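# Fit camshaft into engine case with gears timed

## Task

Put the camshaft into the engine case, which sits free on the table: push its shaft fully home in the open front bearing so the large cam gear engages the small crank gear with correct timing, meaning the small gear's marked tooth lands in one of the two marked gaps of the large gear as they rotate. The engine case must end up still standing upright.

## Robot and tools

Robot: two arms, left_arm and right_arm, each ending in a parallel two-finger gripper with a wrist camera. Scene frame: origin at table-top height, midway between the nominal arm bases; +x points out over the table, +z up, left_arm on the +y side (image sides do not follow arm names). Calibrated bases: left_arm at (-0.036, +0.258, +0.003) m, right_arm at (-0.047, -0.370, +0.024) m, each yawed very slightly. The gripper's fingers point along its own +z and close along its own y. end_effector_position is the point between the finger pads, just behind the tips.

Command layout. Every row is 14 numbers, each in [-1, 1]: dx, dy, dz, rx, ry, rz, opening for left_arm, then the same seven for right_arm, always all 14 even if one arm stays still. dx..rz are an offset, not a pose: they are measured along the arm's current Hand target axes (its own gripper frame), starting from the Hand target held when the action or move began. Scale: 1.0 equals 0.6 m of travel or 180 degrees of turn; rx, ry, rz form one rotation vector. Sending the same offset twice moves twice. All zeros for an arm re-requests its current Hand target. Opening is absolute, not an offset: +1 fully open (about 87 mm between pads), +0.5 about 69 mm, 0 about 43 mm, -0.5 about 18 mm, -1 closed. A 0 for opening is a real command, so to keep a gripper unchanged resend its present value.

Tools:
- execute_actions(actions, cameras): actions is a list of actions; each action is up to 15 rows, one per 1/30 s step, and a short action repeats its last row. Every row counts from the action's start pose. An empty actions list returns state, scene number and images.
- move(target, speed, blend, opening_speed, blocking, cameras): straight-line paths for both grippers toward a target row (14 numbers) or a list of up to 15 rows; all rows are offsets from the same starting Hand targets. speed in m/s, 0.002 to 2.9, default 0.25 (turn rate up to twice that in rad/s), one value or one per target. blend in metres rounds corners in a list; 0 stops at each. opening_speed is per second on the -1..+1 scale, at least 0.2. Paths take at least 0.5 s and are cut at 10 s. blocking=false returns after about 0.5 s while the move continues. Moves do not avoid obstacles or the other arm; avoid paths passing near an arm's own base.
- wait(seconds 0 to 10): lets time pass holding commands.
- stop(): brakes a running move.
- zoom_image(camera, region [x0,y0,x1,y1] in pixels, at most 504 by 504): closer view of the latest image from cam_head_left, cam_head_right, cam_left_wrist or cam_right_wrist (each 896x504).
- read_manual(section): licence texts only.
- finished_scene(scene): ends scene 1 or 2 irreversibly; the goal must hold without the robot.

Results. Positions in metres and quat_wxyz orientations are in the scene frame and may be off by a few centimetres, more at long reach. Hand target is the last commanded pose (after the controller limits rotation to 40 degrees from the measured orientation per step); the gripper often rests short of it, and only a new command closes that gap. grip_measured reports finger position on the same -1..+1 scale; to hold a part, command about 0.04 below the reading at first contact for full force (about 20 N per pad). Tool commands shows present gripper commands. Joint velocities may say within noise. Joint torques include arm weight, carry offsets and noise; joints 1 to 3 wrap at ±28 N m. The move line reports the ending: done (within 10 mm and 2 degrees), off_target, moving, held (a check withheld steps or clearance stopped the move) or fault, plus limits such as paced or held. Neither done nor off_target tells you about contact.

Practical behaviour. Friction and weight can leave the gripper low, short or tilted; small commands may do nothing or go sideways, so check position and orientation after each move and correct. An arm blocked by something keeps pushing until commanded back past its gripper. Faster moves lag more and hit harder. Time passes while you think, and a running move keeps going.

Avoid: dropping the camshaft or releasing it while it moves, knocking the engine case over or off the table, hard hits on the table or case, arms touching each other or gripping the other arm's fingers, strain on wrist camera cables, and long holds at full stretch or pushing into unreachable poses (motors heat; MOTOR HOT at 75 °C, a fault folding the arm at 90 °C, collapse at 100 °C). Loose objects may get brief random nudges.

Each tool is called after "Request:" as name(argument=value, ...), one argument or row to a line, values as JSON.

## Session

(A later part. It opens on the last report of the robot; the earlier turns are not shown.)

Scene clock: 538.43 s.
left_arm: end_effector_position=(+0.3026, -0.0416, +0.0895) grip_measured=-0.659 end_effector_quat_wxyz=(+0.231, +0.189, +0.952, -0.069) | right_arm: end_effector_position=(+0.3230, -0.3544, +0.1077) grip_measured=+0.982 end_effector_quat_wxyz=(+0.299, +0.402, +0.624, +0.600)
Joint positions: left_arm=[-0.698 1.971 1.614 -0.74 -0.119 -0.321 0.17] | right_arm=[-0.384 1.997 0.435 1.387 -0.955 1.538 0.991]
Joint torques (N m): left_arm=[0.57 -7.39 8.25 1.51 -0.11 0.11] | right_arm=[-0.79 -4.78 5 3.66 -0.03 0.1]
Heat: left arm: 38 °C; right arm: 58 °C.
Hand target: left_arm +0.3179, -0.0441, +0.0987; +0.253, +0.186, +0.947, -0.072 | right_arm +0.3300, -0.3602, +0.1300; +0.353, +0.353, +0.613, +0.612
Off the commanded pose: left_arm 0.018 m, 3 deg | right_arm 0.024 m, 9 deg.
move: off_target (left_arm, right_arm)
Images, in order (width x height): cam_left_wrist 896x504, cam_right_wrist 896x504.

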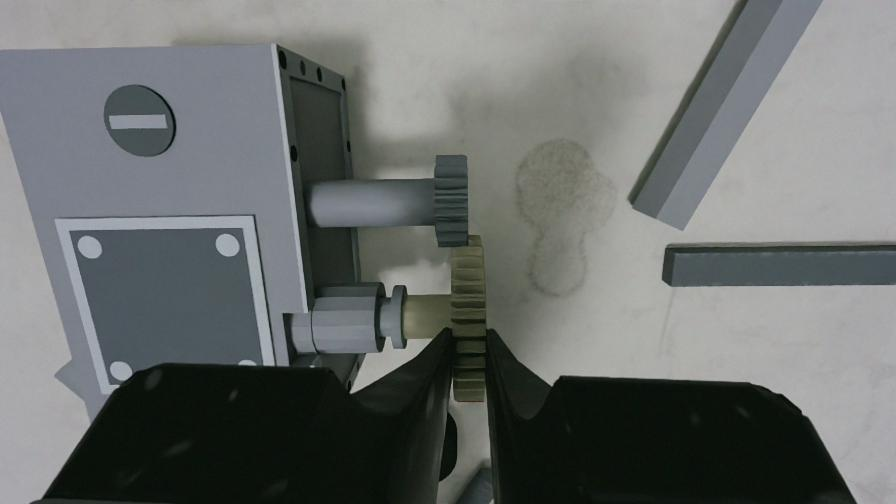

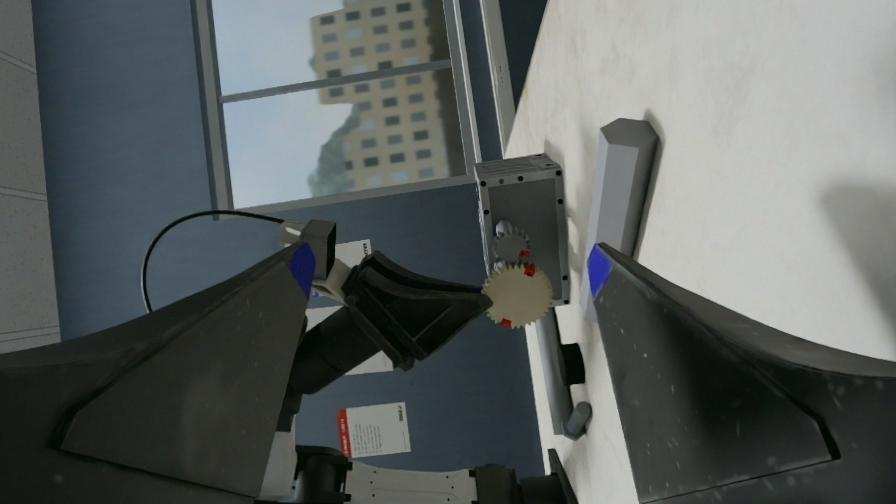

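Request:
zoom_image(
  camera="cam_right_wrist",
  region=[488, 225, 548, 285],
)

Request:
zoom_image(
  camera="cam_left_wrist",
  region=[370, 140, 520, 420],
)

Scaled by 8.400 from the camera's 896x504 image, which has a finer 1280x720 frame.

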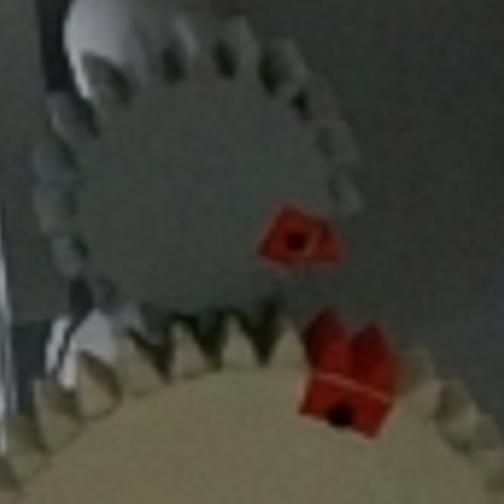

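Scaled by 1.800 from the camera's 896x504 image, which has a finer 1280x720 frame.

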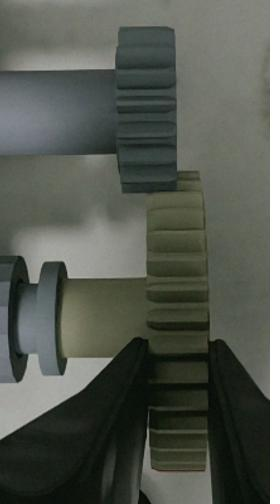

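Request:
move(
  target=[
    [0,0,0,0,0,0,-0.58,0,0,0,0,0,0,1],
    [-0.0005,0.012,0,0,0,0,-0.58,0,0,0,0,0,0,1],
  ],
  speed=0.03,
  opening_speed=0.3,
  cameras=["cam_left_wrist","cam_right_wrist"],
)

Request:
zoom_image(
  camera="cam_right_wrist",
  region=[488, 225, 548, 285],
)

Request:
zoom_image(
  camera="cam_left_wrist",
  region=[370, 140, 520, 420],
)

Scene clock: 554.57 s.
left_arm: end_effector_position=(+0.3102, -0.0371, +0.0929) grip_measured=-0.580 end_effector_quat_wxyz=(+0.237, +0.189, +0.951, -0.068) | right_arm: end_effector_position=(+0.3230, -0.3544, +0.1077) grip_measured=+0.982 end_effector_quat_wxyz=(+0.299, +0.402, +0.624, +0.600)
Joint positions: left_arm=[-0.68 1.971 1.624 -0.739 -0.117 -0.303 0.21] | right_arm=[-0.384 1.997 0.435 1.387 -0.955 1.538 0.991]
Joint torques (N m): left_arm=[0.53 -7.9 6.57 1.58 -0.05 0.08] | right_arm=[-0.77 -4.83 4.98 3.65 -0.03 0.13]
Heat: left arm: 37 °C; right arm: 59 °C.
Hand target: left_arm +0.3210, -0.0375, +0.0986; +0.253, +0.186, +0.947, -0.072 | right_arm +0.3300, -0.3602, +0.1300; +0.353, +0.353, +0.613, +0.612
Off the commanded pose: left_arm 0.012 m, 2 deg | right_arm 0.024 m, 9 deg.
move: off_target (left_arm, right_arm)
Images, in order (width x height): cam_left_wrist 896x504, cam_right_wrist 896x504.

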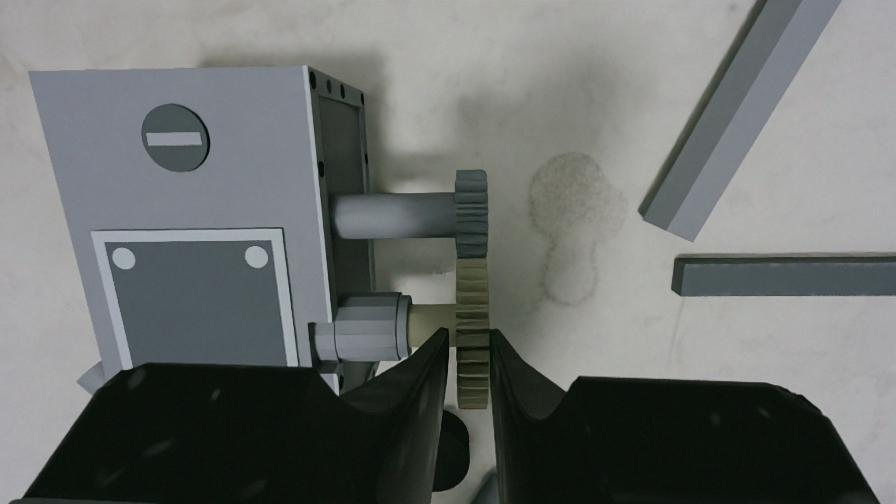

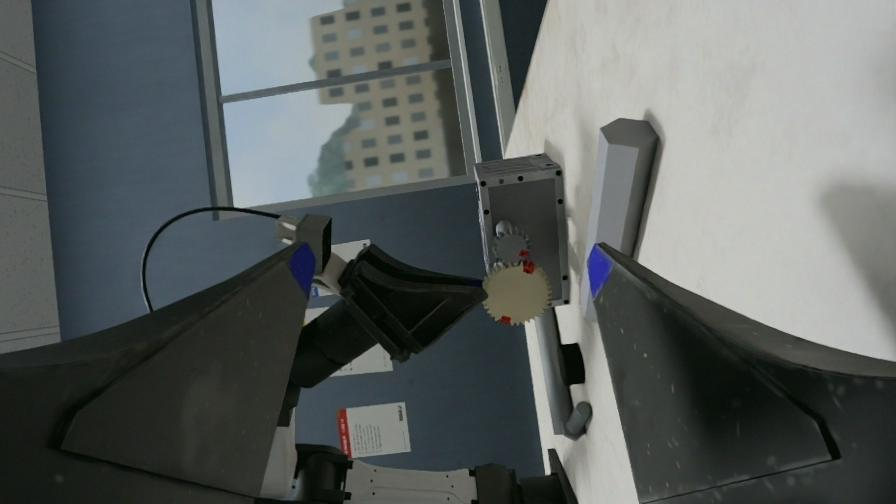

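Scaled by 8.400 from the camera's 896x504 image, which has a finer 1280x720 frame.

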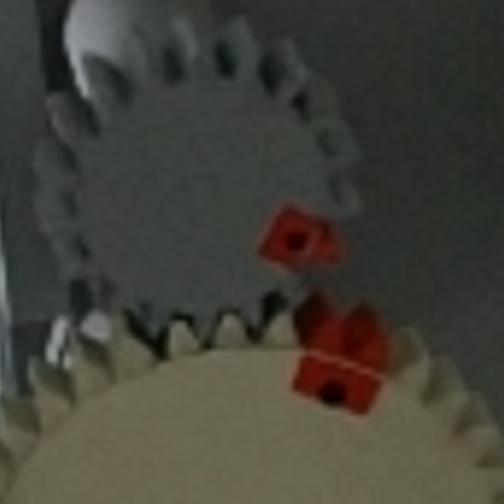

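Scaled by 1.800 from the camera's 896x504 image, which has a finer 1280x720 frame.

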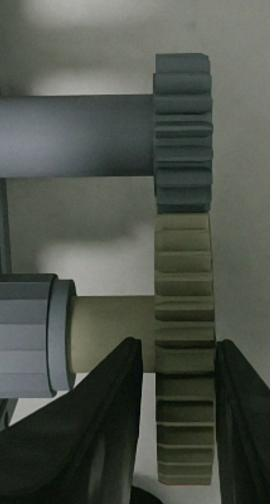

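Request:
move(
  target=[
    [0,0,0,0,0,0,-0.4,0,0,0,0,0,0,1],
    [0,0,-0.06,0,0,0,-0.4,0,0,0,0,0,0,1],
    [0,0,-0.15,0,0,0,-0.4,0,0,0,0,0,0,1],
  ],
  speed=[0.05,0.06,0.12],
  opening_speed=0.4,
  cameras=["all"],
)

Request:
zoom_image(
  camera="cam_right_wrist",
  region=[488, 225, 548, 285],
)

Request:
zoom_image(
  camera="cam_left_wrist",
  region=[370, 200, 520, 480],
)

Scene clock: 567.70 s.
left_arm: end_effector_position=(+0.2809, -0.0164, +0.1628) grip_measured=-0.400 end_effector_quat_wxyz=(+0.240, +0.189, +0.950, -0.070) | right_arm: end_effector_position=(+0.3230, -0.3544, +0.1077) grip_measured=+0.982 end_effector_quat_wxyz=(+0.299, +0.402, +0.624, +0.600)
Joint positions: left_arm=[-0.691 1.823 1.702 -0.958 -0.123 -0.311 0.3] | right_arm=[-0.384 1.997 0.435 1.387 -0.955 1.538 0.991]
Joint torques (N m): left_arm=[-0.95 -8.32 7.19 1.24 -0.13 -0.07] | right_arm=[-0.75 -4.81 4.96 3.63 -0.04 0.11]
Heat: left arm: 37 °C; right arm: 59 °C.
Hand target: left_arm +0.2802, -0.0168, +0.1761; +0.253, +0.186, +0.947, -0.072 | right_arm +0.3300, -0.3602, +0.1300; +0.353, +0.353, +0.613, +0.612
Off the commanded pose: left_arm 0.013 m, 2 deg | right_arm 0.024 m, 9 deg.
move: off_target (left_arm, right_arm)

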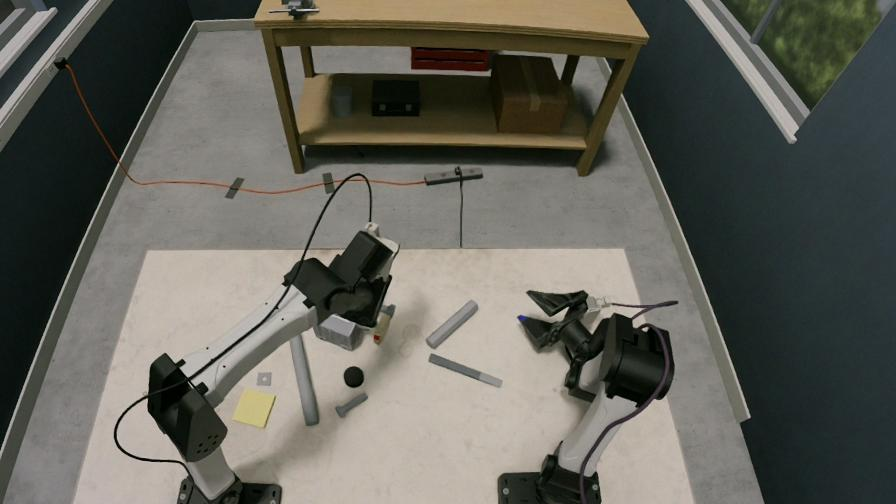

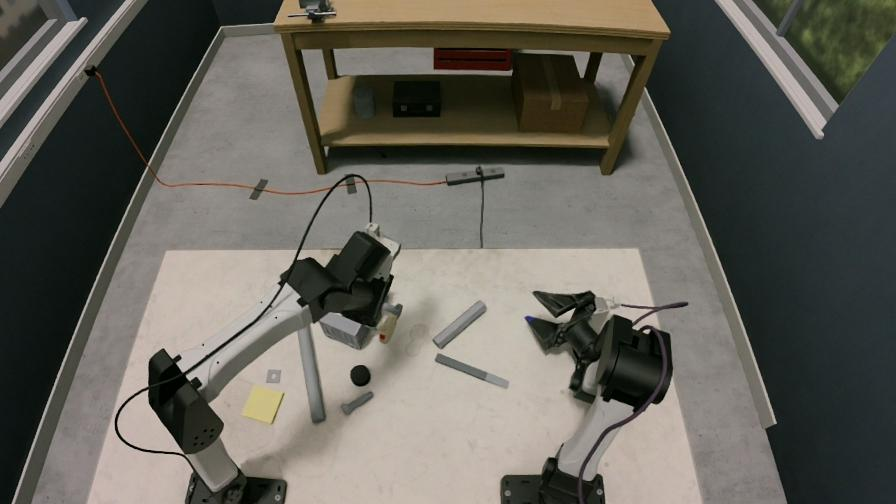

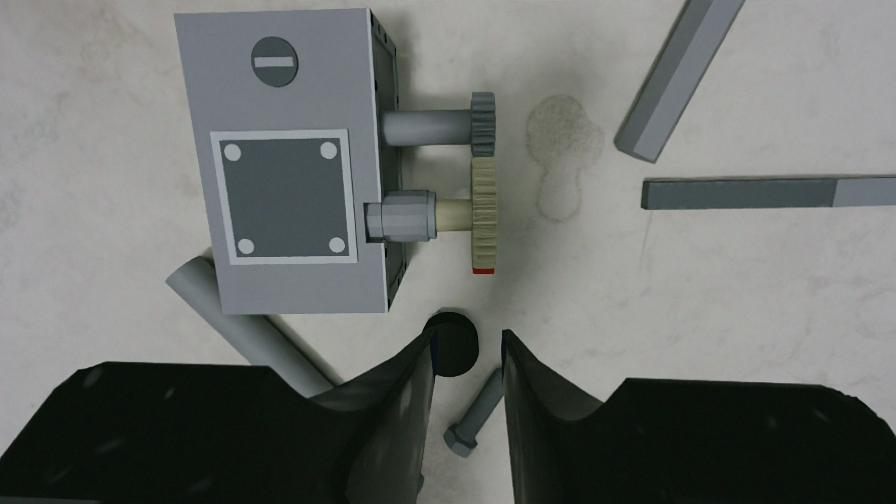

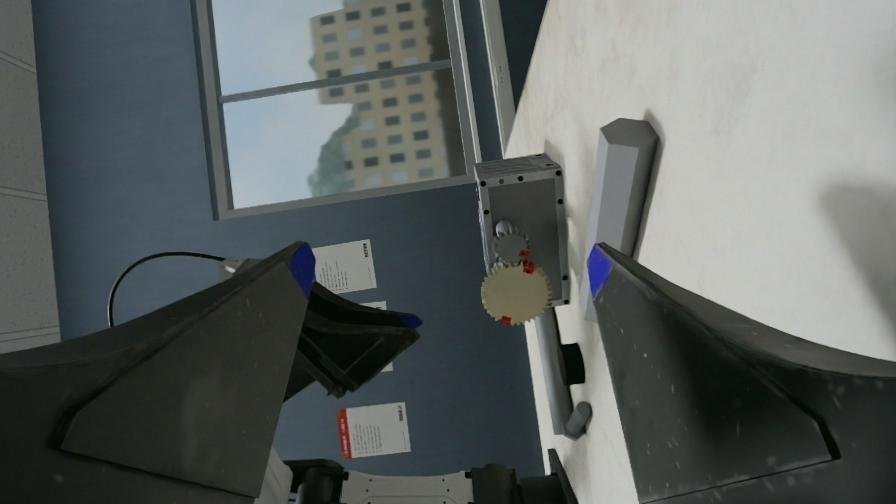

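Scaled by 8.400 from the camera's 896x504 image, which has a finer 1280x720 frame.

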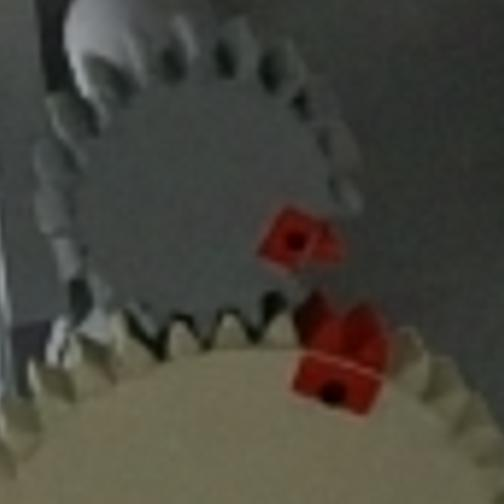

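Scaled by 1.800 from the camera's 896x504 image, which has a finer 1280x720 frame.

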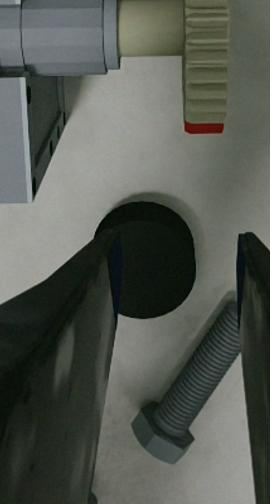

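Request:
move(
  target=[0,0,0,0,0,0,-0.4,0.153,0,0.128,0,0,0,1],
  speed=0.12,
  cameras=["cam_right_wrist","cam_left_wrist"],
)

Request:
zoom_image(
  camera="cam_left_wrist",
  region=[360, 80, 510, 280],
)

Scene clock: 580.50 s.
left_arm: end_effector_position=(+0.2808, -0.0163, +0.1628) grip_measured=-0.400 end_effector_quat_wxyz=(+0.240, +0.189, +0.950, -0.070) | right_arm: end_effector_position=(+0.3419, -0.2437, +0.0946) grip_measured=+0.982 end_effector_quat_wxyz=(+0.296, +0.403, +0.646, +0.577)
Joint positions: left_arm=[-0.691 1.823 1.702 -0.958 -0.123 -0.312 0.3] | right_arm=[0.049 1.997 0.422 1.389 -0.525 1.559 0.991]
Joint torques (N m): left_arm=[-0.91 -8.32 7.17 1.23 -0.14 -0.07] | right_arm=[0.51 -5.03 4.19 4.12 0.17 0.03]
Heat: left arm: 37 °C; right arm: 59 °C.
Hand target: left_arm +0.2802, -0.0168, +0.1761; +0.253, +0.186, +0.947, -0.072 | right_arm +0.3505, -0.2424, +0.1299; +0.353, +0.354, +0.613, +0.612
Off the commanded pose: left_arm 0.013 m, 2 deg | right_arm 0.036 m, 10 deg.
move: off_target (left_arm, right_arm)
Images, in order (width x height): cam_left_wrist 896x504, cam_right_wrist 896x504.

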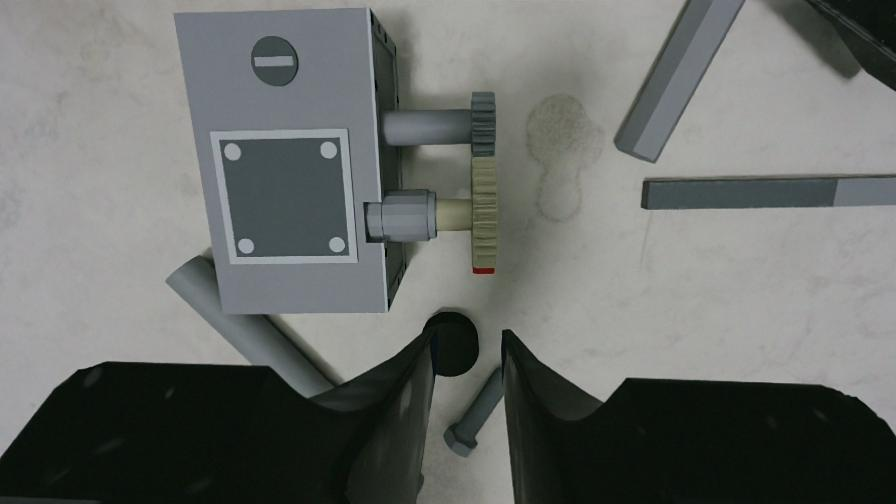

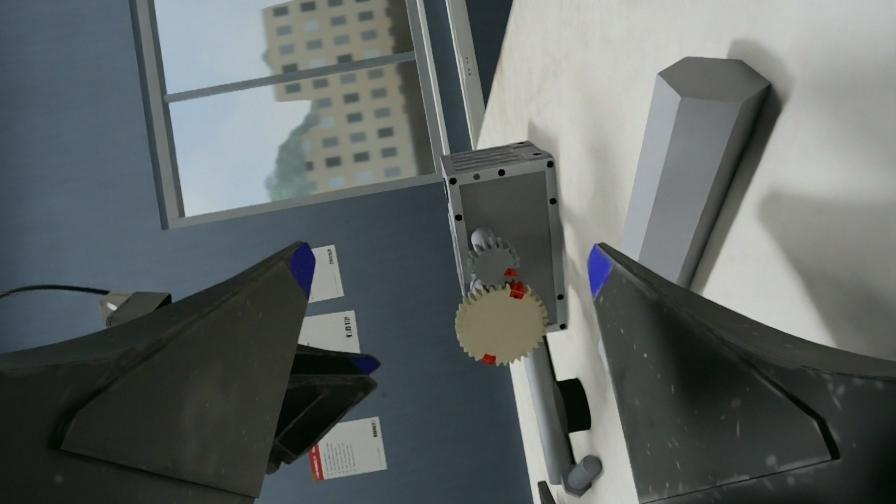

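Scaled by 2.520 from the camera's 896x504 image, which has a finer 1280x720 frame.

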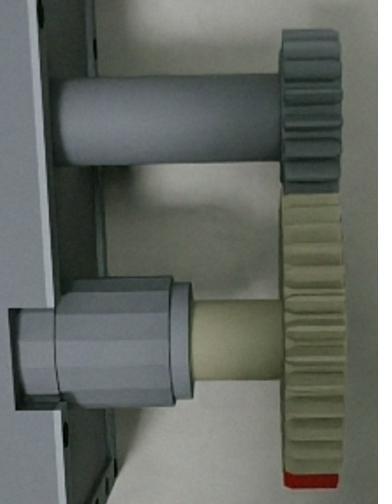

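Seated. Check teeth.

Request:
zoom_image(
  camera="cam_right_wrist",
  region=[462, 230, 532, 310],
)

Request:
zoom_image(
  camera="cam_right_wrist",
  region=[485, 255, 530, 300],
)

Scaled by 6.300 from the camera's 896x504 image, which has a finer 1280x720 frame.

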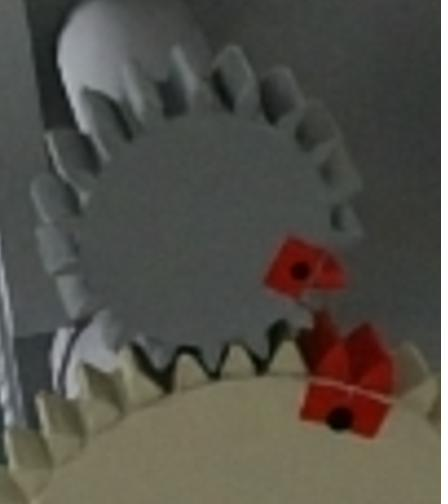

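Scaled by 11.200 from the camera's 896x504 image, which has a finer 1280x720 frame.

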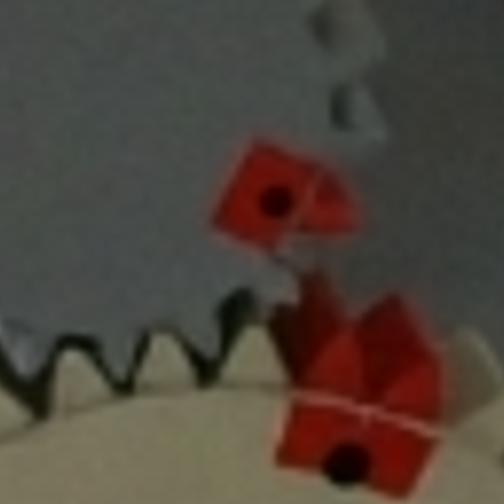

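Request:
finished_scene(
  scene=2,
)

The scene is finished: the task was done.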